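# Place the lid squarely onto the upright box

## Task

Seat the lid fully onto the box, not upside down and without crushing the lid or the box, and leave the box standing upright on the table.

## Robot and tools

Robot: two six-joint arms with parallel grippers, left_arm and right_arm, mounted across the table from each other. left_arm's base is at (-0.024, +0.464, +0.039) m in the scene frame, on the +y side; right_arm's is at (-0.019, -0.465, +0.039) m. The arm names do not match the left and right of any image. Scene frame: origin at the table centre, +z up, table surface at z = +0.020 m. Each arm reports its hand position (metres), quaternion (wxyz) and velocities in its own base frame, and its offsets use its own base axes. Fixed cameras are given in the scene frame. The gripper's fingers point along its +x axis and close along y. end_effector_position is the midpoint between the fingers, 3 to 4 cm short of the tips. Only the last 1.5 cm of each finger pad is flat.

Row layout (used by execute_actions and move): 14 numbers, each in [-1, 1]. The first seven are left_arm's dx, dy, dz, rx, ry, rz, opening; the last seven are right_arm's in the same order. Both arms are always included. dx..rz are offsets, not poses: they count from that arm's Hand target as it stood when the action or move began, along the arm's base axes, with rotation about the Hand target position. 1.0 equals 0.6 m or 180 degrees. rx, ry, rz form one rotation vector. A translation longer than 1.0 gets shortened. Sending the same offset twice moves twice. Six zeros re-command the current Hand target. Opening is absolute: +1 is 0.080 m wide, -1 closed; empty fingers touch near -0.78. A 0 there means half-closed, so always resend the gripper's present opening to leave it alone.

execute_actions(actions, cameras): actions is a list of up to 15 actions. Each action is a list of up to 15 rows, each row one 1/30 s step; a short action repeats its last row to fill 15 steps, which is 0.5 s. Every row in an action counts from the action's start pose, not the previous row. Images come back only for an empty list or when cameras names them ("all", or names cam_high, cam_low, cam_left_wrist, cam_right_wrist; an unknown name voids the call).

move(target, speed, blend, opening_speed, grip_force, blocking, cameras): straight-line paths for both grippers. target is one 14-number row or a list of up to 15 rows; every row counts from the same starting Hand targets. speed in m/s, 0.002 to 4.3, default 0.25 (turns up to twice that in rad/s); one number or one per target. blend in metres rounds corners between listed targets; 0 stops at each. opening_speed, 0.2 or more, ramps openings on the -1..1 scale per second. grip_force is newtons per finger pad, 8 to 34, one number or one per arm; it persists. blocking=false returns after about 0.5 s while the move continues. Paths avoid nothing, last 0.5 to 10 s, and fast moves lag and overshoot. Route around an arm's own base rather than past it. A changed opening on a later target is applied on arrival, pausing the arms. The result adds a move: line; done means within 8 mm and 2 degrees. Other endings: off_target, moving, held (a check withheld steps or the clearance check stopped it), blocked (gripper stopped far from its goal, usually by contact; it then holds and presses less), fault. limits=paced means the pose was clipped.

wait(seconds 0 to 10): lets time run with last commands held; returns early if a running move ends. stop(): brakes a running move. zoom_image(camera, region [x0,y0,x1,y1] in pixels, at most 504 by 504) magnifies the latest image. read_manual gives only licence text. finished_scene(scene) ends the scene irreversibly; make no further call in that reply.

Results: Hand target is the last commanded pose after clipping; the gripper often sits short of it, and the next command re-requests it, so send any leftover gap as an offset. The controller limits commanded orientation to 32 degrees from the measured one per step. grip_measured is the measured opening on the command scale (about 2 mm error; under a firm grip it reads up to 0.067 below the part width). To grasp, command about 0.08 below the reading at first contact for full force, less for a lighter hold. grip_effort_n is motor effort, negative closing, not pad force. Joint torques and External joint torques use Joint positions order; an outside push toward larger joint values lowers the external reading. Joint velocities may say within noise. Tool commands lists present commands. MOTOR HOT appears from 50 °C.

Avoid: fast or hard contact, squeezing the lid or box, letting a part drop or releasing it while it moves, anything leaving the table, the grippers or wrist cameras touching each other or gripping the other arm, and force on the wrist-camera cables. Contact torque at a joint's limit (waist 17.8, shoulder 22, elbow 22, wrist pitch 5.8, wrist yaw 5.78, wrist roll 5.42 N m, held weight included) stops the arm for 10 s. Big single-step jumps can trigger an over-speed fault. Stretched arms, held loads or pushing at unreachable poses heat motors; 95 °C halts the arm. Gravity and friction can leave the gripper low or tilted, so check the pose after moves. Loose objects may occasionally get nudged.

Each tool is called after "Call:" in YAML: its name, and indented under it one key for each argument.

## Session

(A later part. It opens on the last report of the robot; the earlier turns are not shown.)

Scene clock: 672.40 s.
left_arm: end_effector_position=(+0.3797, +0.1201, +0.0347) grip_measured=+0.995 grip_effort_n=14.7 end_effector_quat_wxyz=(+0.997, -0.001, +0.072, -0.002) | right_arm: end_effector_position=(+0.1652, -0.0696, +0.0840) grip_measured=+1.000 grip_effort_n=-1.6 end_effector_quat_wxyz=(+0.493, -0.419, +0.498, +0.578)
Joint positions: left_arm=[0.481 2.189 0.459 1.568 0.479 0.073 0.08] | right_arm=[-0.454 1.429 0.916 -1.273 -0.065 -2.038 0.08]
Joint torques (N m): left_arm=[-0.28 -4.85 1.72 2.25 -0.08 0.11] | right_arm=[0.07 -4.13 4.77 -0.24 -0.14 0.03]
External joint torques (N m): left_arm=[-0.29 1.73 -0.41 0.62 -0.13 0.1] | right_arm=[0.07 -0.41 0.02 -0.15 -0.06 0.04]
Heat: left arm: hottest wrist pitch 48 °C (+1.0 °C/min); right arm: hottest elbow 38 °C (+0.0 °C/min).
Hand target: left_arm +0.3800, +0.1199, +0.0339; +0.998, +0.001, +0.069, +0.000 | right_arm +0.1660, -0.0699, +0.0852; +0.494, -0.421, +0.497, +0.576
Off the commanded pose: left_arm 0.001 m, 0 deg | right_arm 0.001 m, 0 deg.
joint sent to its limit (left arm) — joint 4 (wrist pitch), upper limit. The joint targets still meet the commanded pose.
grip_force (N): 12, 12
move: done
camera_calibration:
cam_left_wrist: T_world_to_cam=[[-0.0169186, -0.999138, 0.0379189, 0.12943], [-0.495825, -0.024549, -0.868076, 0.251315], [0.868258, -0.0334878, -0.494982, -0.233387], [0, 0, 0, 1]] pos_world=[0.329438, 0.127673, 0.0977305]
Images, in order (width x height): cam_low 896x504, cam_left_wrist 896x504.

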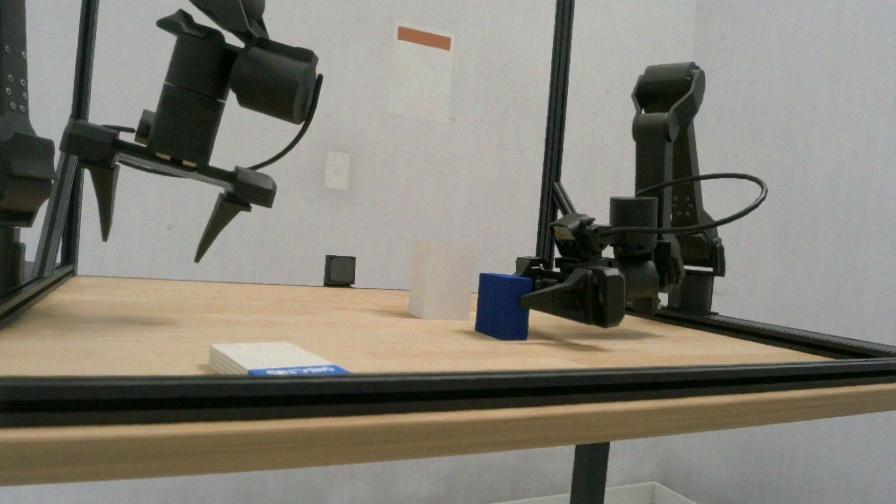

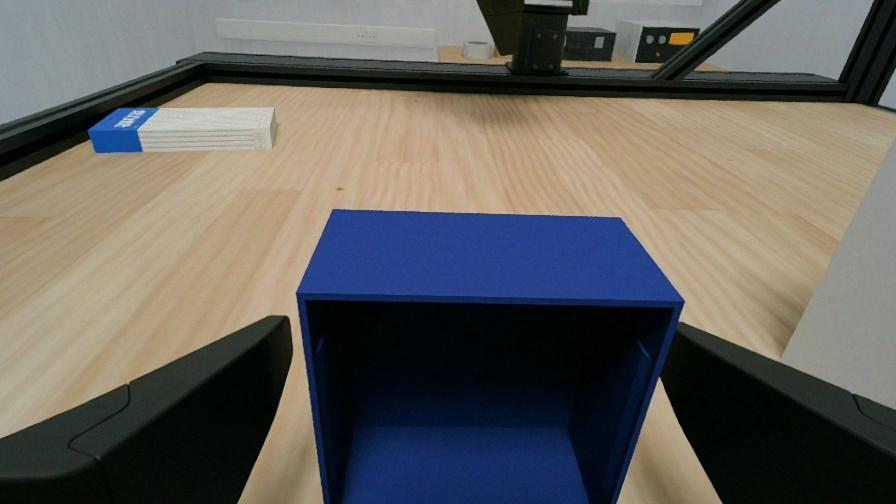

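Call:
move:
  target:
    - [0, 0, 0.1435, 0, 0, 0, 1, 0, 0, 0, 0, 0, 0, 1]
    - [0.0563, -0.0032, 0.1352, 0, 0.5, 0, 1, 0, 0, 0, 0, 0, 0, 1]
  cameras: ["cam_left_wrist"]
  speed: [0.15, 0.4]
  blend: [0.02, 0]

Scene clock: 716.83 s.
left_arm: end_effector_position=(+0.4117, +0.1170, +0.1183) grip_measured=+0.996 grip_effort_n=14.2 end_effector_quat_wxyz=(+0.673, +0.003, +0.740, +0.000) | right_arm: end_effector_position=(+0.1652, -0.0696, +0.0840) grip_measured=+1.000 grip_effort_n=-1.6 end_effector_quat_wxyz=(+0.493, -0.419, +0.498, +0.578)
Joint positions: left_arm=[0.266 2.312 2.22 -1.57 -0.03 0.269 0.08] | right_arm=[-0.454 1.429 0.916 -1.273 -0.065 -2.038 0.08]
Joint torques (N m): left_arm=[-0.04 -7.35 5.75 0.07 -0.21 -0.16] | right_arm=[0.19 -4.08 4.89 -0.28 -0.11 0.01]
External joint torques (N m): left_arm=[0.03 3.2 0.33 -0.11 -0.21 -0.16] | right_arm=[0.2 -0.35 0.16 -0.18 -0.04 0.01]
Heat: left arm: hottest wrist pitch 48 °C (+0.0 °C/min); right arm: hottest elbow 38 °C (+0.0 °C/min).
Hand target: left_arm +0.4138, +0.1180, +0.1150; +0.657, +0.000, +0.754, -0.001 | right_arm +0.1660, -0.0699, +0.0852; +0.494, -0.421, +0.497, +0.576
Off the commanded pose: left_arm 0.004 m, 2 deg | right_arm 0.001 m, 0 deg.
joint sent to its limit (left arm) — joint 4 (wrist pitch), lower limit. The joint targets still meet the commanded pose.
grip_force (N): 12, 12
move: done
camera_calibration:
cam_left_wrist: T_world_to_cam=[[0.0302381, -0.999486, 0.0106231, 0.107699], [-0.891242, -0.0221488, 0.452986, 0.345952], [-0.452518, -0.0231652, -0.891454, 0.369526], [0, 0, 0, 1]] pos_world=[0.472288, 0.123866, 0.17156]
Images, in order (width x height): cam_left_wrist 896x504.

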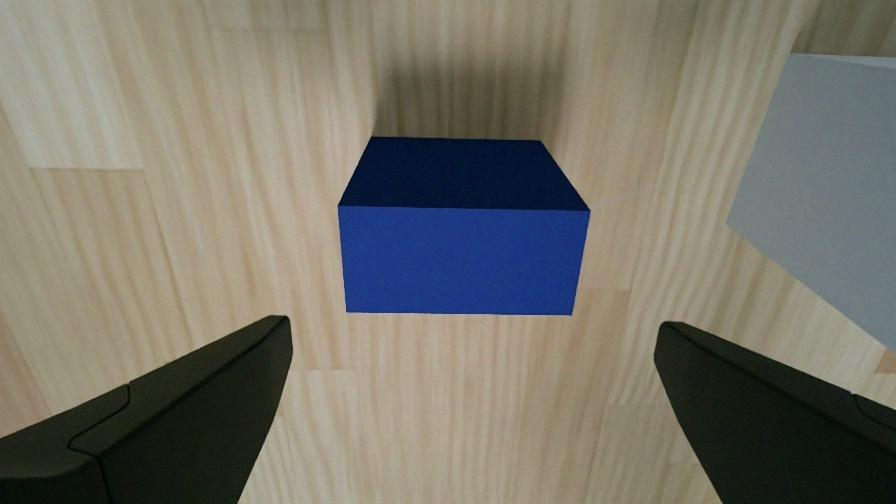

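Call:
move:
  target: [0.0142, 0.0005, -0.0825, 0, 0, 0.004, 1, 0, 0, 0, 0, 0, 0, 1]
  cameras: ["cam_left_wrist", "cam_low"]
  speed: 0.15

Scene clock: 762.93 s.
left_arm: end_effector_position=(+0.4232, +0.1191, +0.0721) grip_measured=+0.996 grip_effort_n=14.7 end_effector_quat_wxyz=(+0.663, -0.004, +0.749, +0.003) | right_arm: end_effector_position=(+0.1652, -0.0696, +0.0840) grip_measured=+1.000 grip_effort_n=-1.6 end_effector_quat_wxyz=(+0.493, -0.419, +0.498, +0.578)
Joint positions: left_arm=[0.264 2.391 2.171 -1.469 -0.03 0.252 0.08] | right_arm=[-0.454 1.429 0.916 -1.273 -0.065 -2.038 0.08]
Joint torques (N m): left_arm=[-0.19 -7.88 3.87 0.32 -0.11 -0.18] | right_arm=[-0.23 -4 4.77 -0.24 -0.11 -0.03]
External joint torques (N m): left_arm=[-0.27 3.12 -1.56 0.19 -0.1 -0.18] | right_arm=[-0.21 -0.28 -0.01 -0.17 -0.04 -0.02]
Heat: left arm: hottest shoulder 43 °C (+4.0 °C/min); right arm: hottest elbow 38 °C (+0.0 °C/min).
Hand target: left_arm +0.4223, +0.1183, +0.0654; +0.657, -0.004, +0.754, +0.003 | right_arm +0.1660, -0.0699, +0.0852; +0.494, -0.421, +0.497, +0.576
Off the commanded pose: left_arm 0.007 m, 1 deg | right_arm 0.001 m, 0 deg.
grip_force (N): 12, 12
move: done
camera_calibration:
cam_left_wrist: T_world_to_cam=[[0.0453422, -0.998859, 0.0149739, 0.103088], [-0.878536, -0.0327362, 0.476553, 0.371255], [-0.475519, -0.034763, -0.879018, 0.343711], [0, 0, 0, 1]] pos_world=[0.484928, 0.127073, 0.123662]
Images, in order (width x height): cam_low 896x504, cam_left_wrist 896x504.

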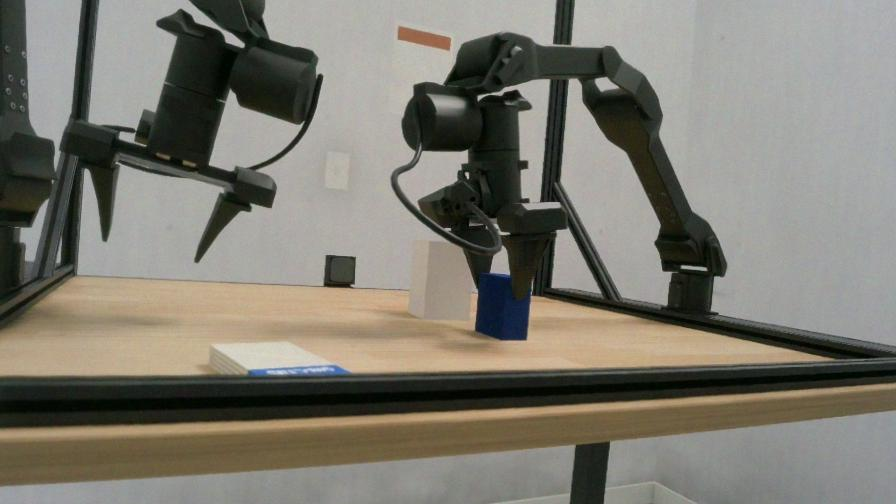

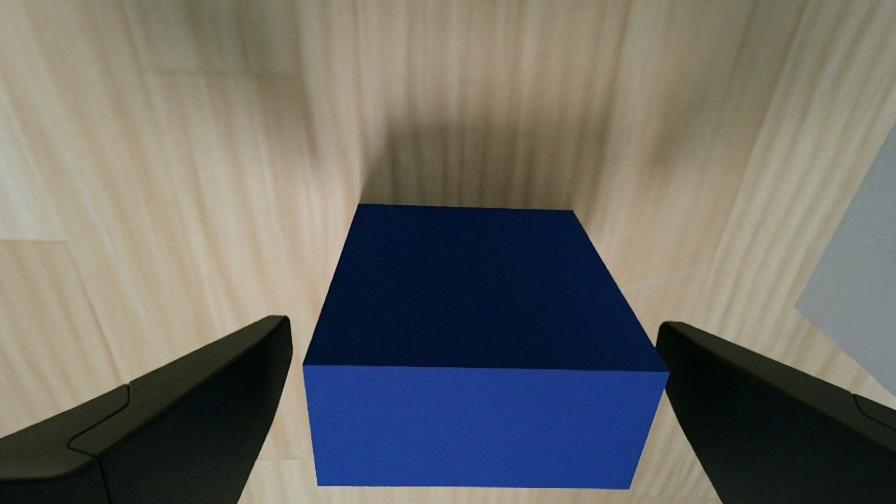

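Call:
move:
  target:
    - [0, 0, 0, 0, 0, 0, 0.3, 0, 0, 0, 0, 0, 0, 1]
    - [-0.02, 0, 0.08, 0, 0, 0, 0.3, 0, 0, 0, 0, 0, 0, 1]
  cameras: ["cam_left_wrist", "cam_low"]
  speed: 0.1
  opening_speed: 1.0
  grip_force: 15

Scene clock: 782.27 s.
left_arm: end_effector_position=(+0.4097, +0.1165, +0.1063) grip_measured=+0.604 grip_effort_n=-46.3 end_effector_quat_wxyz=(+0.660, -0.005, +0.751, +0.003) | right_arm: end_effector_position=(+0.1652, -0.0696, +0.0840) grip_measured=+1.000 grip_effort_n=-1.6 end_effector_quat_wxyz=(+0.493, -0.419, +0.498, +0.578)
Joint positions: left_arm=[0.266 2.335 2.208 -1.57 -0.03 0.252 0.062] | right_arm=[-0.454 1.429 0.916 -1.273 -0.065 -2.038 0.08]
Joint torques (N m): left_arm=[0.19 -10.41 5.1 -0.06 -0.14 0.12] | right_arm=[-0.15 -4.06 4.93 -0.24 -0.08 -0.04]
External joint torques (N m): left_arm=[0.15 0.27 -0.29 -0.17 -0.13 0.12] | right_arm=[-0.14 -0.33 0.16 -0.16 0 -0.03]
Heat: left arm: hottest shoulder 44 °C (+4.0 °C/min); right arm: hottest elbow 38 °C (+0.0 °C/min).
Hand target: left_arm +0.4103, +0.1184, +0.1134; +0.657, -0.004, +0.754, +0.003 | right_arm +0.1660, -0.0699, +0.0852; +0.494, -0.421, +0.497, +0.576
Off the commanded pose: left_arm 0.007 m, 1 deg | right_arm 0.001 m, 0 deg.
joint sent to its limit (left arm) — joint 4 (wrist pitch), lower limit. The joint targets still meet the commanded pose.
grip_force (N): 15, 15
move: done
camera_calibration:
cam_left_wrist: T_world_to_cam=[[0.0477936, -0.998718, 0.0166665, 0.0993396], [-0.874876, -0.0338041, 0.483167, 0.340931], [-0.481984, -0.0376734, -0.87537, 0.369953], [0, 0, 0, 1]] pos_world=[0.471836, 0.124675, 0.157464]
Images, in order (width x height): cam_low 896x504, cam_left_wrist 896x504.

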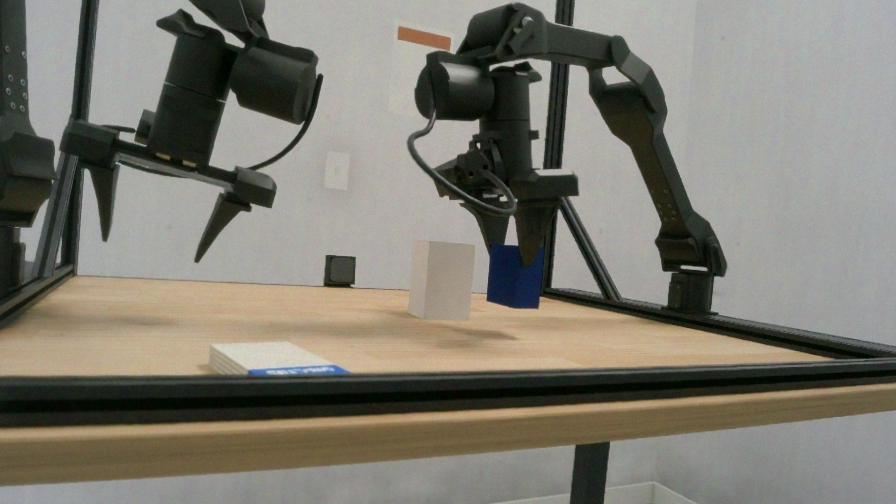

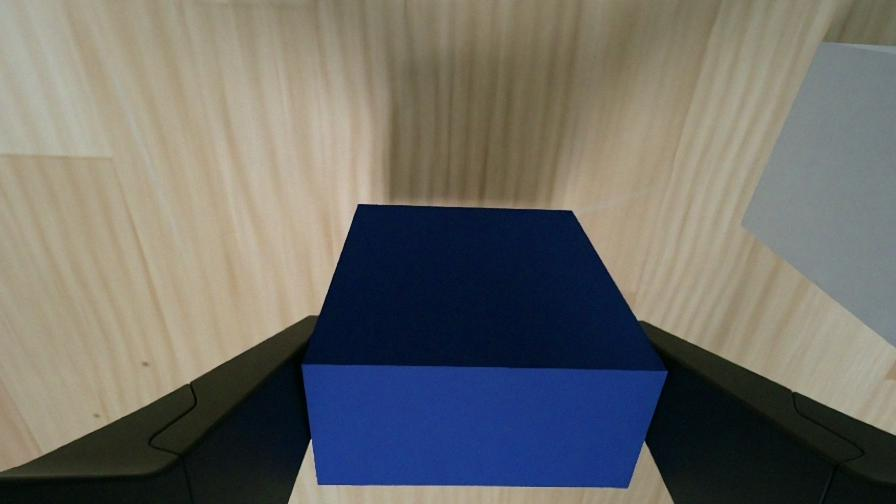

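Call:
move:
  target:
    - [-0.0172, 0, 0.0943, -0.0058, -0.5, -0.0108, 0.3, 0, 0, 0, 0, 0, 0, 1]
    - [-0.0488, -0.2357, 0.061, -0.0058, -0.5, -0.0108, 0.3, 0, 0, 0, 0, 0, 0, 1]
  cameras: ["cam_left_wrist", "cam_low", "cam_high"]
  speed: [0.4, 0.25]
  blend: [0.03, 0]

Scene clock: 855.07 s.
left_arm: end_effector_position=(+0.3831, -0.0230, +0.1501) grip_measured=+0.604 grip_effort_n=-46.3 end_effector_quat_wxyz=(+0.997, +0.002, +0.070, -0.018) | right_arm: end_effector_position=(+0.1652, -0.0696, +0.0840) grip_measured=+1.000 grip_effort_n=-1.6 end_effector_quat_wxyz=(+0.493, -0.419, +0.498, +0.578)
Joint positions: left_arm=[-0.075 1.485 0.416 0.929 -0.037 -0.004 0.062] | right_arm=[-0.454 1.429 0.916 -1.273 -0.065 -2.038 0.08]
Joint torques (N m): left_arm=[-0.25 -4.28 3.5 2.5 -0.2 -0.13] | right_arm=[-0.04 -4.1 4.99 -0.22 -0.15 -0.01]
External joint torques (N m): left_arm=[-0.23 0.51 -1.89 0.79 -0.2 -0.14] | right_arm=[-0.03 -0.36 0.22 -0.15 -0.07 -0.01]
Motor temperatures (°C): left_arm=[30 54 37 41 33 34] | right_arm=[32 35 38 34 36 35]
Heat: left arm: hottest shoulder 54 °C (+7.1 °C/min); right arm: hottest elbow 38 °C (+0.0 °C/min). Fold the left arm in close to its base, or ease its load, before you think long.
Hand target: left_arm +0.3810, -0.0231, +0.1501; +0.998, +0.001, +0.069, -0.017 | right_arm +0.1660, -0.0699, +0.0852; +0.494, -0.421, +0.497, +0.576
Off the commanded pose: left_arm 0.002 m, 0 deg | right_arm 0.001 m, 0 deg.
MOTOR HOT: joint 2 (shoulder) of the left arm reports 54 °C; the controller stops that arm at 95 °C. To cool a motor, set the load down, stop pushing, or move to a pose that needs little force.
grip_force (N): 15, 15
move: done
camera_calibration:
cam_left_wrist: T_world_to_cam=[[-0.0510371, -0.998116, 0.0340527, -0.0041395], [-0.492959, -0.00447653, -0.870041, 0.349288], [0.868555, -0.0611909, -0.491801, -0.185265], [0, 0, 0, 1]] pos_world=[0.332886, -0.0139046, 0.212922]
Images, in order (width x height): cam_high 896x504, cam_low 896x504, cam_left_wrist 896x504.

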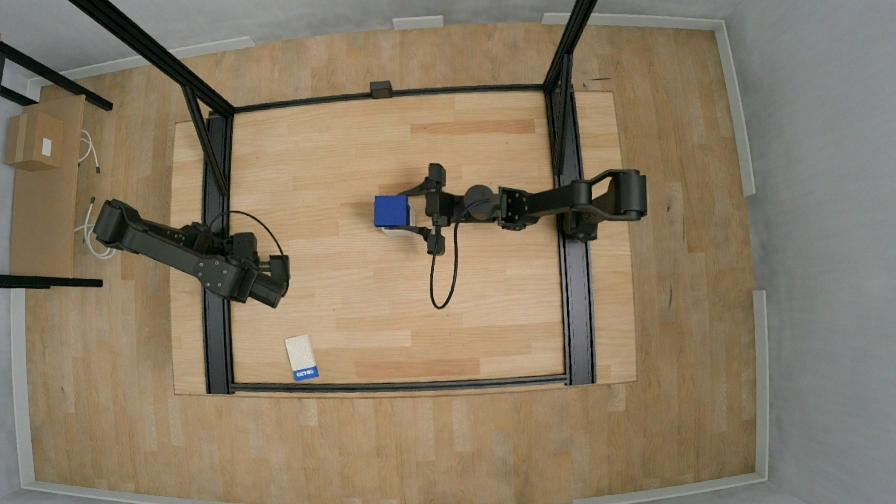

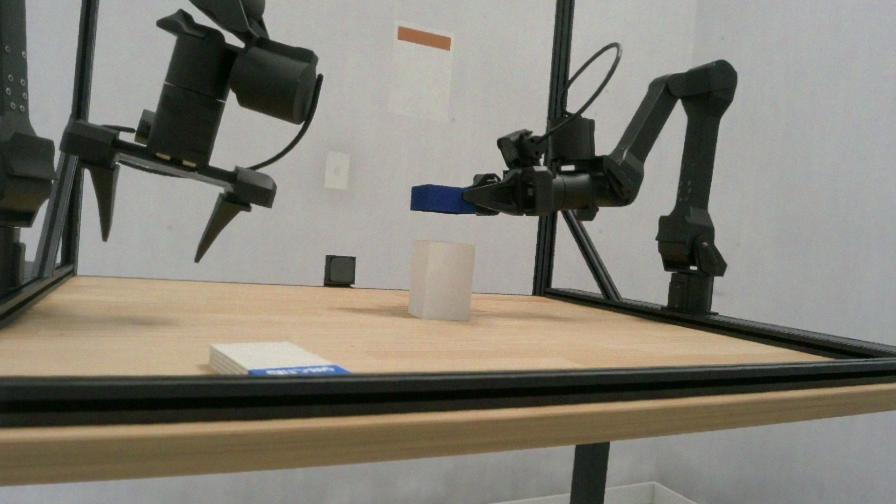

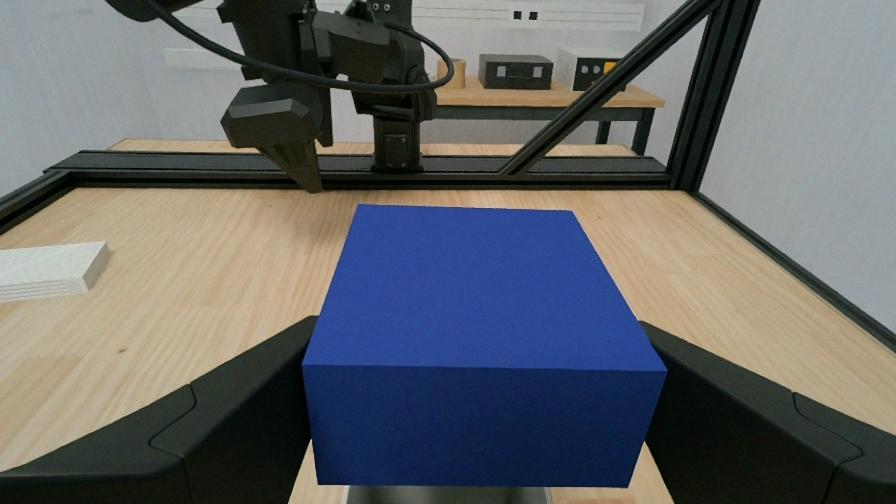

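Call:
zoom_image:
  camera: "cam_high"
  region: [350, 170, 450, 260]

Call:
zoom_image:
  camera: "cam_low"
  region: [380, 160, 520, 340]

Call:
zoom_image:
  camera: "cam_left_wrist"
  region: [290, 340, 690, 504]

Scaled by 5.040 from the camera's 896x504 image, which has a finer 1280x720 frame.

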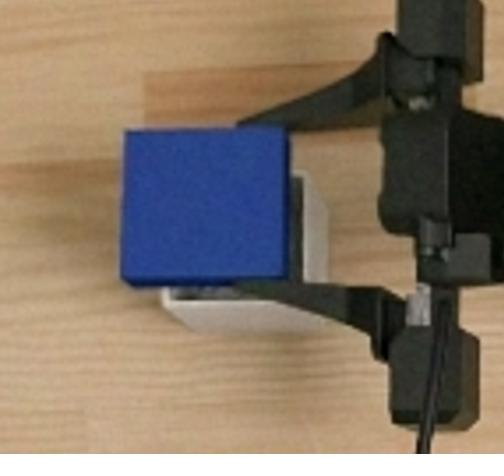

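Scaled by 2.800 from the camera's 896x504 image, which has a finer 1280x720 frame.

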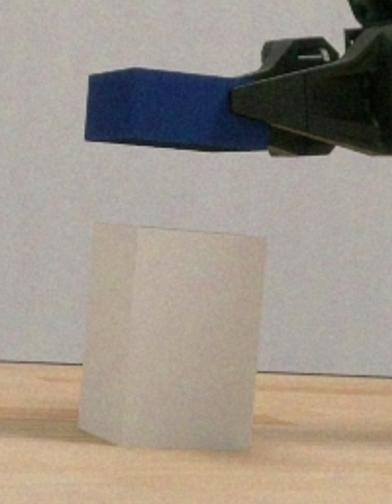

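Scaled by 1.260 from the camera's 896x504 image, which has a finer 1280x720 frame.

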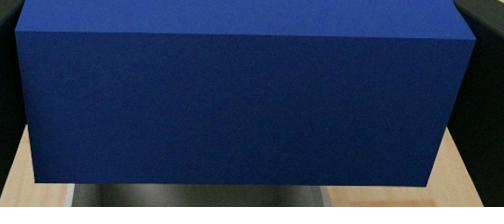

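Call:
move:
  target: [-0.0067, 0.0033, -0.0585, 0, 0, 0, 0.3, 0, 0, 0, 0, 0, 0, 1]
  cameras: ["cam_left_wrist", "cam_low", "cam_high"]
  speed: 0.1

Call:
zoom_image:
  camera: "cam_high"
  region: [350, 170, 450, 260]

Call:
zoom_image:
  camera: "cam_low"
  region: [390, 200, 500, 330]

Scene clock: 909.70 s.
left_arm: end_effector_position=(+0.3784, -0.0221, +0.1191) grip_measured=+0.604 grip_effort_n=-46.3 end_effector_quat_wxyz=(+0.998, +0.002, +0.064, -0.018) | right_arm: end_effector_position=(+0.1652, -0.0696, +0.0840) grip_measured=+1.000 grip_effort_n=-1.6 end_effector_quat_wxyz=(+0.493, -0.419, +0.498, +0.578)
Joint positions: left_arm=[-0.073 1.643 0.344 1.171 -0.037 -0.004 0.062] | right_arm=[-0.454 1.429 0.916 -1.273 -0.065 -2.038 0.08]
Joint torques (N m): left_arm=[0.27 -2.98 2.78 2.5 0.06 -0.11] | right_arm=[-0.13 -3.96 4.87 -0.24 -0.15 -0.02]
External joint torques (N m): left_arm=[0.23 2 -1.61 0.79 0.07 -0.11] | right_arm=[-0.13 -0.24 0.13 -0.16 -0.07 -0.01]
Motor temperatures (°C): left_arm=[30 48 36 57 33 34] | right_arm=[32 35 38 34 35 35]
Heat: left arm: hottest wrist pitch 57 °C (+16.1 °C/min); right arm: hottest elbow 38 °C (+0.0 °C/min). Fold the left arm in close to its base, or ease its load, before you think long.
Hand target: left_arm +0.3770, -0.0212, +0.1149; +0.997, +0.001, +0.069, -0.017 | right_arm +0.1660, -0.0699, +0.0852; +0.494, -0.421, +0.497, +0.576
Off the commanded pose: left_arm 0.004 m, 1 deg | right_arm 0.001 m, 0 deg.
MOTOR HOT: still on. Joint 4 (wrist pitch) of the left arm reports 57 °C.
grip_force (N): 15, 15
move: done
camera_calibration:
cam_left_wrist: T_world_to_cam=[[-0.0499489, -0.998162, 0.0343224, -0.00284724], [-0.482263, -0.00598915, -0.876006, 0.316689], [0.874602, -0.0603079, -0.481077, -0.199977], [0, 0, 0, 1]] pos_world=[0.327486, -0.0130055, 0.181315]
Images, in order (width x height): cam_high 896x504, cam_low 896x504, cam_left_wrist 896x504.

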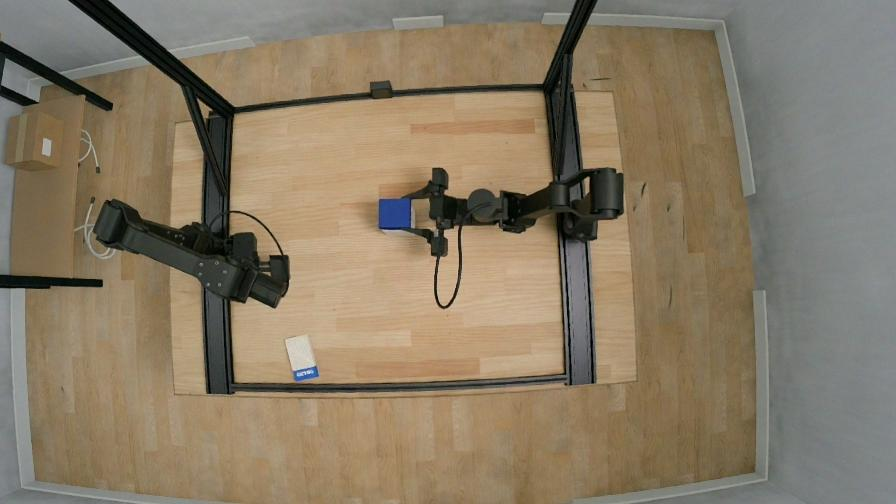

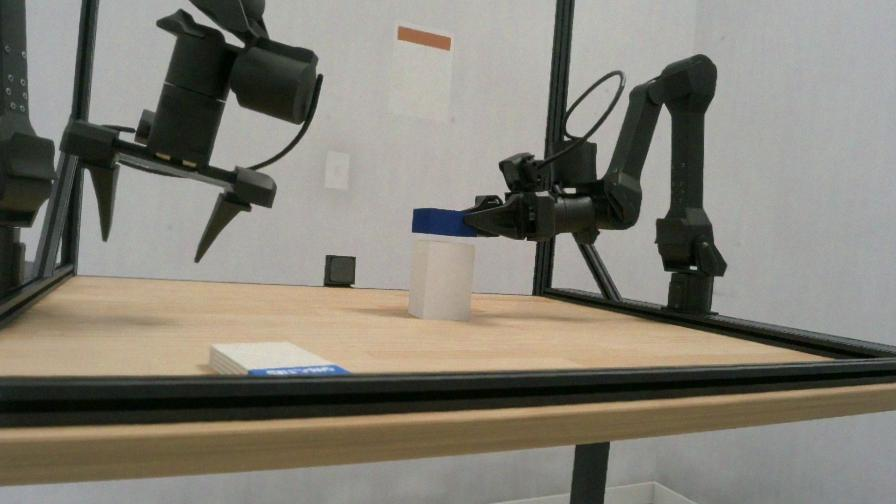

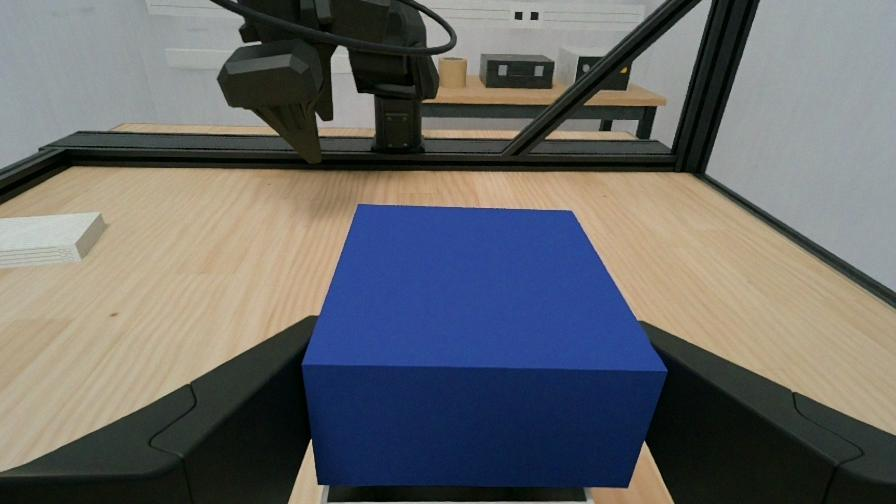

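Scaled by 5.040 from the camera's 896x504 image, which has a finer 1280x720 frame.

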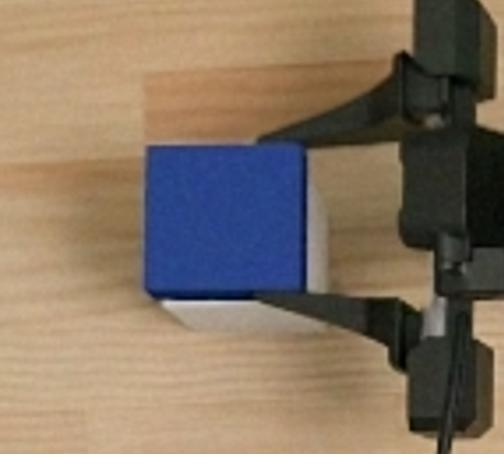

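Scaled by 3.877 from the camera's 896x504 image, which has a finer 1280x720 frame.

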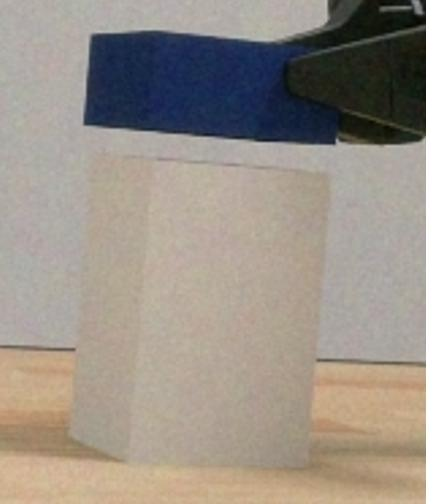

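Call:
zoom_image:
  camera: "cam_left_wrist"
  region: [290, 424, 690, 504]

Call:
zoom_image:
  camera: "cam_low"
  region: [400, 200, 490, 260]

Scaled by 1.260 from the camera's 896x504 image, which has a finer 1280x720 frame.

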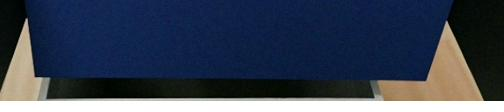

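Scaled by 5.600 from the camera's 896x504 image, which has a finer 1280x720 frame.

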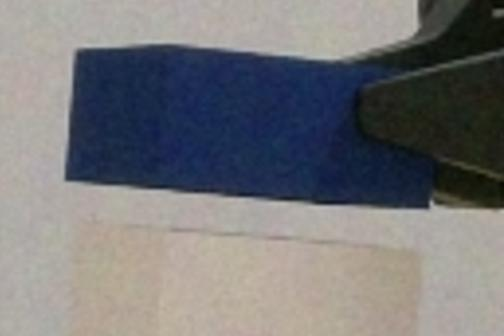

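Call:
move:
  target: [0, 0.0037, -0.009, 0, -0.0033, 0, 0.3, 0, 0, 0, 0, 0, 0, 1]
  cameras: ["cam_left_wrist", "cam_low", "cam_high"]
  speed: 0.1

Call:
zoom_image:
  camera: "cam_left_wrist"
  region: [290, 424, 690, 504]

Call:
zoom_image:
  camera: "cam_low"
  region: [400, 200, 490, 260]

Call:
zoom_image:
  camera: "cam_high"
  region: [350, 170, 450, 260]

Scene clock: 992.47 s.
left_arm: end_effector_position=(+0.3785, -0.0195, +0.1137) grip_measured=+0.604 grip_effort_n=-46.3 end_effector_quat_wxyz=(+0.998, +0.001, +0.058, -0.016) | right_arm: end_effector_position=(+0.1652, -0.0696, +0.0840) grip_measured=+1.000 grip_effort_n=-1.6 end_effector_quat_wxyz=(+0.493, -0.419, +0.498, +0.578)
Joint positions: left_arm=[-0.064 1.689 0.335 1.238 -0.031 -0.004 0.062] | right_arm=[-0.454 1.429 0.916 -1.273 -0.065 -2.038 0.08]
Joint torques (N m): left_arm=[0.29 -3.09 2.53 2.51 0.16 -0.03] | right_arm=[-0.09 -4.27 4.95 -0.24 -0.1 0.04]
External joint torques (N m): left_arm=[0.25 1.98 -1.59 0.8 0.17 -0.03] | right_arm=[-0.09 -0.56 0.18 -0.17 -0.02 0.05]
Motor temperatures (°C): left_arm=[30 41 34 61 32 34] | right_arm=[31 35 38 34 35 35]
Heat: left arm: hottest wrist pitch 61 °C (+2.0 °C/min); right arm: hottest elbow 38 °C (+0.0 °C/min). Fold the left arm in close to its base, or ease its load, before you think long.
Hand target: left_arm +0.3770, -0.0190, +0.1095; +0.998, +0.001, +0.064, -0.017 | right_arm +0.1660, -0.0699, +0.0852; +0.494, -0.421, +0.497, +0.576
Off the commanded pose: left_arm 0.005 m, 1 deg | right_arm 0.001 m, 0 deg.
MOTOR HOT: still on. Joint 4 (wrist pitch) of the left arm reports 61 °C.
grip_force (N): 15, 15
move: done
camera_calibration:
cam_left_wrist: T_world_to_cam=[[-0.0472429, -0.998258, 0.0353365, -0.00114451], [-0.472963, -0.00880402, -0.881038, 0.309057], [0.879815, -0.0583356, -0.471723, -0.205463], [0, 0, 0, 1]] pos_world=[0.326888, -0.0104074, 0.17541]
Images, in order (width x height): cam_high 896x504, cam_low 896x504, cam_left_wrist 896x504.

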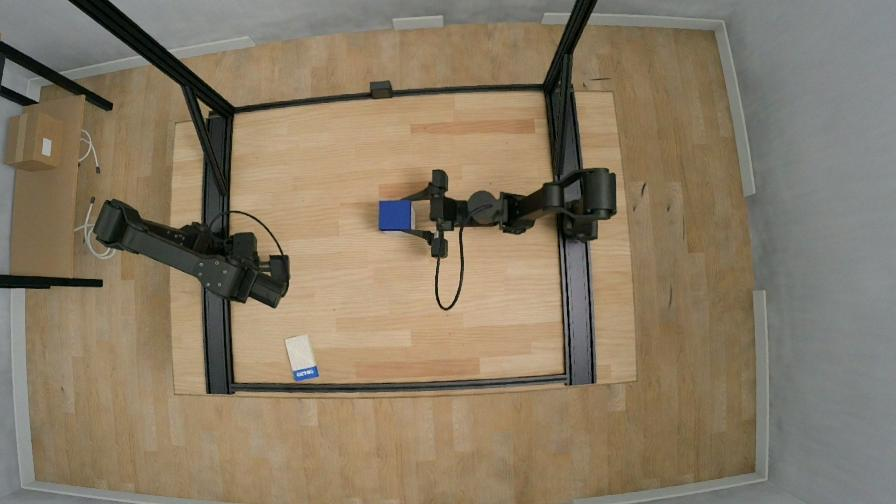

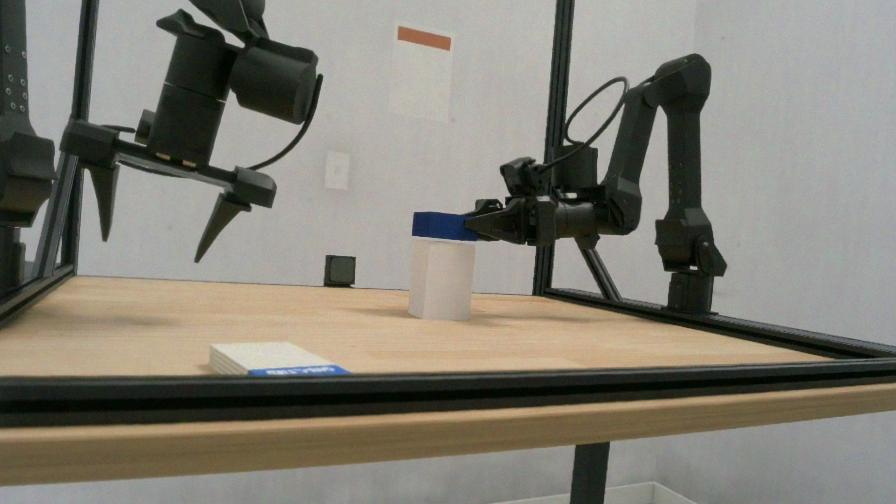

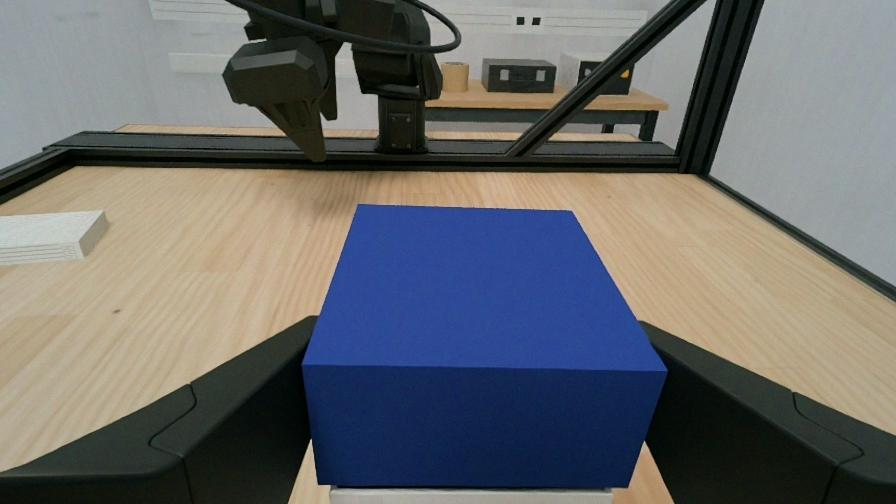

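Scaled by 1.260 from the camera's 896x504 image, which has a finer 1280x720 frame.

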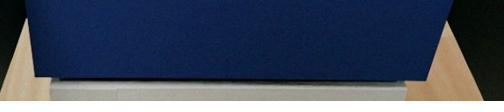

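Scaled by 5.600 from the camera's 896x504 image, which has a finer 1280x720 frame.

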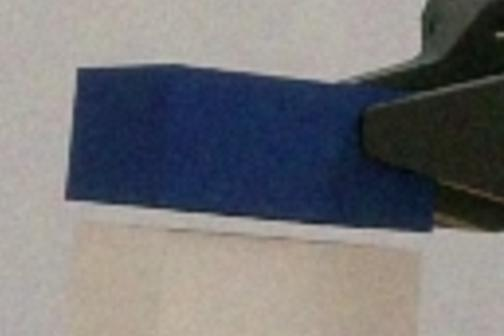

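Scaled by 5.040 from the camera's 896x504 image, which has a finer 1280x720 frame.

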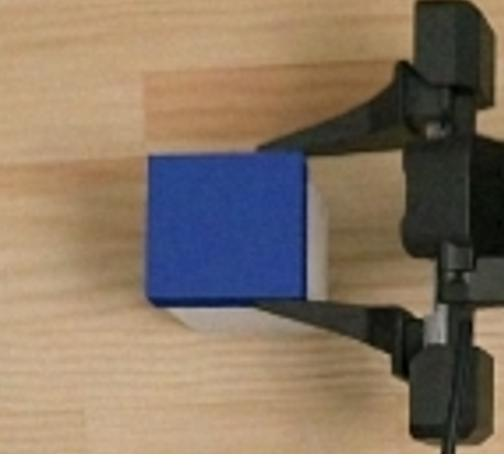

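Call:
move:
  target: [0.0005, 0, -0.0167, 0, 0, 0, 0.3, 0, 0, 0, 0, 0, 0, 1]
  cameras: ["cam_left_wrist", "cam_low"]
  speed: 0.04

Call:
zoom_image:
  camera: "cam_low"
  region: [400, 200, 490, 260]

Scene clock: 1009.73 s.
left_arm: end_effector_position=(+0.3798, -0.0196, +0.1086) grip_measured=+0.604 grip_effort_n=-46.3 end_effector_quat_wxyz=(+0.999, +0.000, +0.050, -0.017) | right_arm: end_effector_position=(+0.1652, -0.0696, +0.0840) grip_measured=+1.000 grip_effort_n=-1.6 end_effector_quat_wxyz=(+0.493, -0.419, +0.498, +0.578)
Joint positions: left_arm=[-0.063 1.748 0.331 1.318 -0.03 -0.004 0.062] | right_arm=[-0.454 1.429 0.916 -1.273 -0.065 -2.038 0.08]
Joint torques (N m): left_arm=[0.38 -2.49 1.96 1.9 0.14 -0.02] | right_arm=[0.03 -4.2 5.12 -0.27 -0.04 0.03]
External joint torques (N m): left_arm=[0.35 2.68 -1.84 0.21 0.14 -0.02] | right_arm=[0.06 -0.47 0.38 -0.18 0.04 0.04]
Motor temperatures (°C): left_arm=[30 40 34 61 32 34] | right_arm=[31 35 38 34 35 35]
Heat: left arm: hottest wrist pitch 61 °C (+2.0 °C/min); right arm: hottest elbow 38 °C (+0.0 °C/min). Fold the left arm in close to its base, or ease its load, before you think long.
Hand target: left_arm +0.3773, -0.0188, +0.0995; +0.998, +0.001, +0.064, -0.017 | right_arm +0.1660, -0.0699, +0.0852; +0.494, -0.421, +0.497, +0.576
Off the commanded pose: left_arm 0.009 m, 2 deg | right_arm 0.001 m, 0 deg.
MOTOR HOT: still on. Joint 4 (wrist pitch) of the left arm reports 61 °C.
grip_force (N): 15, 15
move: off_target (left_arm)
camera_calibration:
cam_left_wrist: T_world_to_cam=[[-0.048553, -0.99818, 0.0357759, -0.000562363], [-0.457786, -0.0095957, -0.889011, 0.300278], [0.887736, -0.0595418, -0.456487, -0.213744], [0, 0, 0, 1]] pos_world=[0.327183, -0.0104066, 0.169399]
Images, in order (width x height): cam_low 896x504, cam_left_wrist 896x504.

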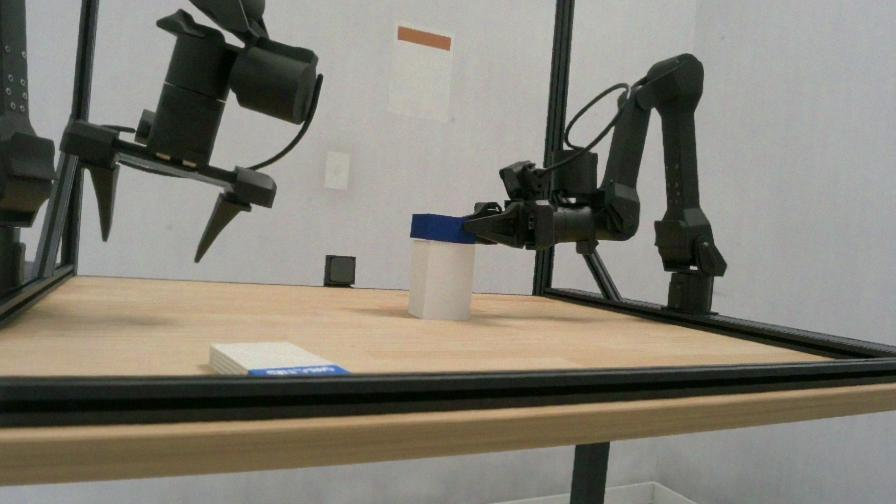

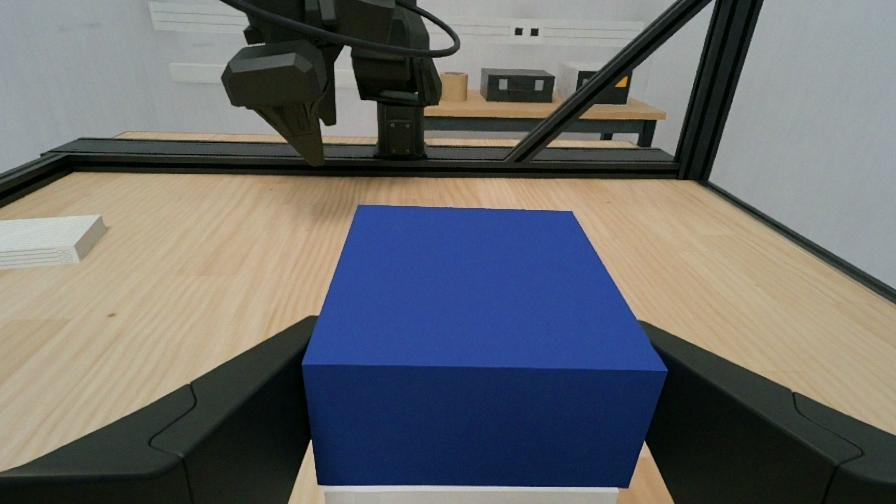

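Scaled by 5.600 from the camera's 896x504 image, which has a finer 1280x720 frame.

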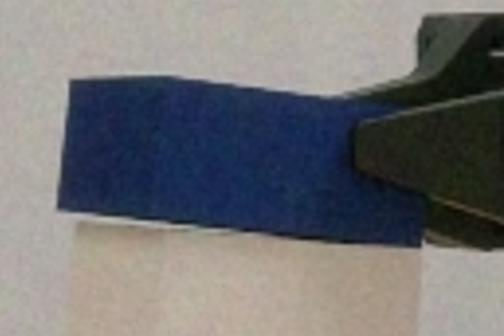

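Call:
move:
  target: [0.0045, 0, 0.0258, 0, 0.0286, 0, 0.3, 0, 0, 0, 0, 0, 0, 1]
  cameras: []
  speed: 0.1

Scene clock: 1067.20 s.
left_arm: end_effector_position=(+0.3785, -0.0195, +0.1109) grip_measured=+0.604 grip_effort_n=-46.3 end_effector_quat_wxyz=(+0.993, +0.002, +0.113, -0.017) | right_arm: end_effector_position=(+0.1652, -0.0696, +0.0840) grip_measured=+1.000 grip_effort_n=-1.6 end_effector_quat_wxyz=(+0.493, -0.419, +0.498, +0.578)
Joint positions: left_arm=[-0.062 1.583 0.376 0.98 -0.028 -0.007 0.062] | right_arm=[-0.454 1.429 0.916 -1.273 -0.065 -2.038 0.08]
Joint torques (N m): left_arm=[0.37 -4.57 4.58 1.78 0.13 -0.09] | right_arm=[0.15 -4.05 4.92 -0.28 -0.1 0]
External joint torques (N m): left_arm=[0.4 0.29 -0.16 0.1 0.13 -0.1] | right_arm=[0.16 -0.35 0.19 -0.19 -0.02 0]
Motor temperatures (°C): left_arm=[30 40 34 51 32 33] | right_arm=[31 35 38 34 35 35]
Heat: left arm: hottest wrist pitch 51 °C (-10.1 °C/min); right arm: hottest elbow 38 °C (+0.0 °C/min). Fold the left arm in close to its base, or ease its load, before you think long.
Hand target: left_arm +0.3801, -0.0188, +0.1150; +0.994, +0.000, +0.108, -0.017 | right_arm +0.1660, -0.0699, +0.0852; +0.494, -0.421, +0.497, +0.576
Off the commanded pose: left_arm 0.004 m, 1 deg | right_arm 0.001 m, 0 deg.
MOTOR HOT: still on. Joint 4 (wrist pitch) of the left arm reports 51 °C.
grip_force (N): 15, 15
move: done
No camera images: "cameras" was empty.

Call:
execute_actions:
  actions: []
  cameras: ["cam_low", "cam_left_wrist"]

Call:
zoom_image:
  camera: "cam_low"
  region: [390, 190, 510, 340]

Scene clock: 1091.73 s.
left_arm: end_effector_position=(+0.3785, -0.0195, +0.1109) grip_measured=+0.604 grip_effort_n=-46.3 end_effector_quat_wxyz=(+0.993, +0.002, +0.113, -0.017) | right_arm: end_effector_position=(+0.1652, -0.0696, +0.0840) grip_measured=+1.000 grip_effort_n=-1.6 end_effector_quat_wxyz=(+0.493, -0.419, +0.498, +0.578)
Joint positions: left_arm=[-0.062 1.583 0.376 0.98 -0.028 -0.007 0.062] | right_arm=[-0.454 1.429 0.916 -1.273 -0.065 -2.038 0.08]
Joint velocities: within noise
Joint torques (N m): left_arm=[0.27 -4.54 4.59 1.77 0.14 -0.06] | right_arm=[0.19 -4.01 4.95 -0.29 -0.09 -0.01]
External joint torques (N m): left_arm=[0.27 0.36 -0.2 0.07 0.14 -0.07] | right_arm=[0.19 -0.31 0.17 -0.22 -0.02 -0.01]
Motor temperatures (°C): left_arm=[30 40 36 50 32 33] | right_arm=[31 35 38 34 35 35]
Heat: left arm: hottest wrist pitch 50 °C (-4.0 °C/min); right arm: hottest elbow 38 °C (+0.0 °C/min). Fold the left arm in close to its base, or ease its load, before you think long.
Hand target: left_arm +0.3801, -0.0188, +0.1150; +0.994, +0.000, +0.108, -0.017 | right_arm +0.1660, -0.0699, +0.0852; +0.494, -0.421, +0.497, +0.576
Tool commands: left_gripper/opening=+0.3 right_gripper/opening=+1.0
Off the commanded pose: left_arm 0.004 m, 1 deg | right_arm 0.001 m, 0 deg.
MOTOR HOT: still on. Joint 4 (wrist pitch) of the left arm reports 50 °C.
grip_force (N): 15, 15
camera_calibration:
cam_left_wrist: T_world_to_cam=[[-0.0445503, -0.998307, 0.0374065, -0.00236726], [-0.566341, -0.00560748, -0.824152, 0.335651], [0.822966, -0.057901, -0.565132, -0.174887], [0, 0, 0, 1]] pos_world=[0.333913, -0.0106072, 0.177882]
Images, in order (width x height): cam_low 896x504, cam_left_wrist 896x504.

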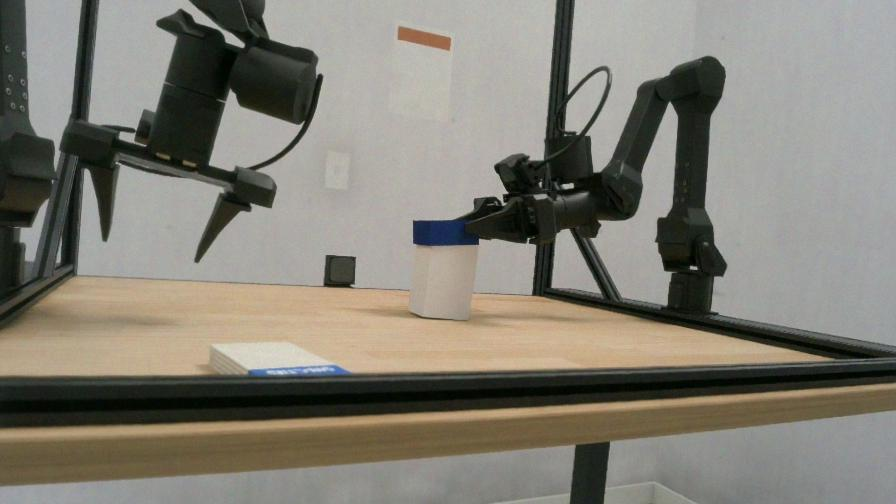

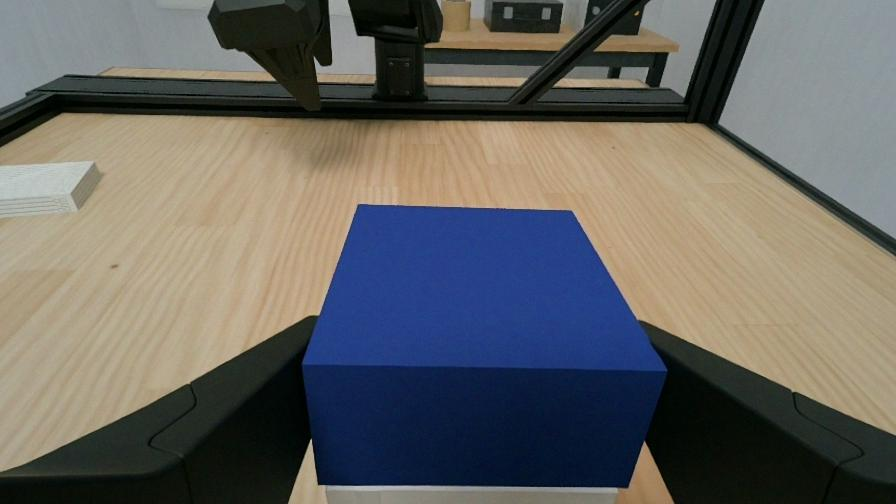

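Scaled by 3.360 from the camera's 896x504 image, which has a finer 1280x720 frame.

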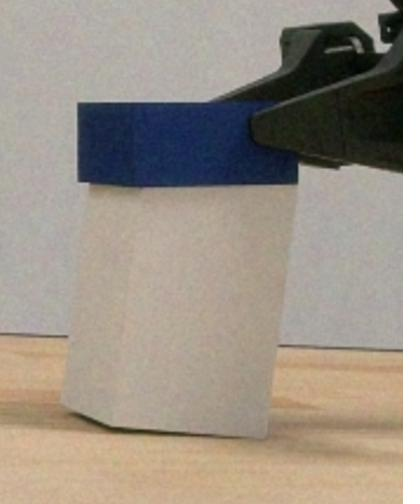

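Call:
zoom_image:
  camera: "cam_low"
  region: [400, 205, 490, 265]

Call:
zoom_image:
  camera: "cam_low"
  region: [395, 290, 485, 335]

Scaled by 5.600 from the camera's 896x504 image, which has a finer 1280x720 frame.

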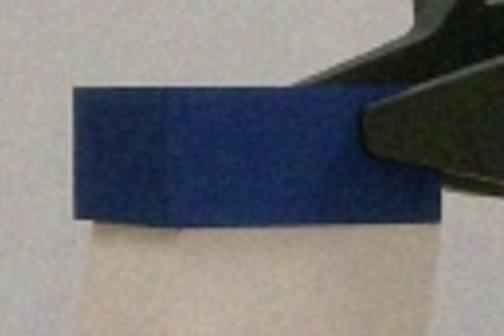

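Scaled by 5.600 from the camera's 896x504 image, which has a finer 1280x720 frame.

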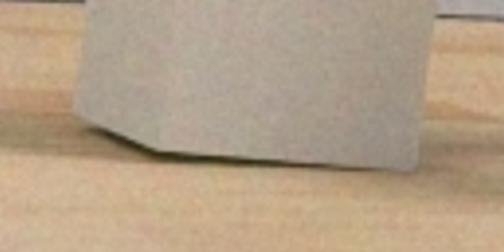

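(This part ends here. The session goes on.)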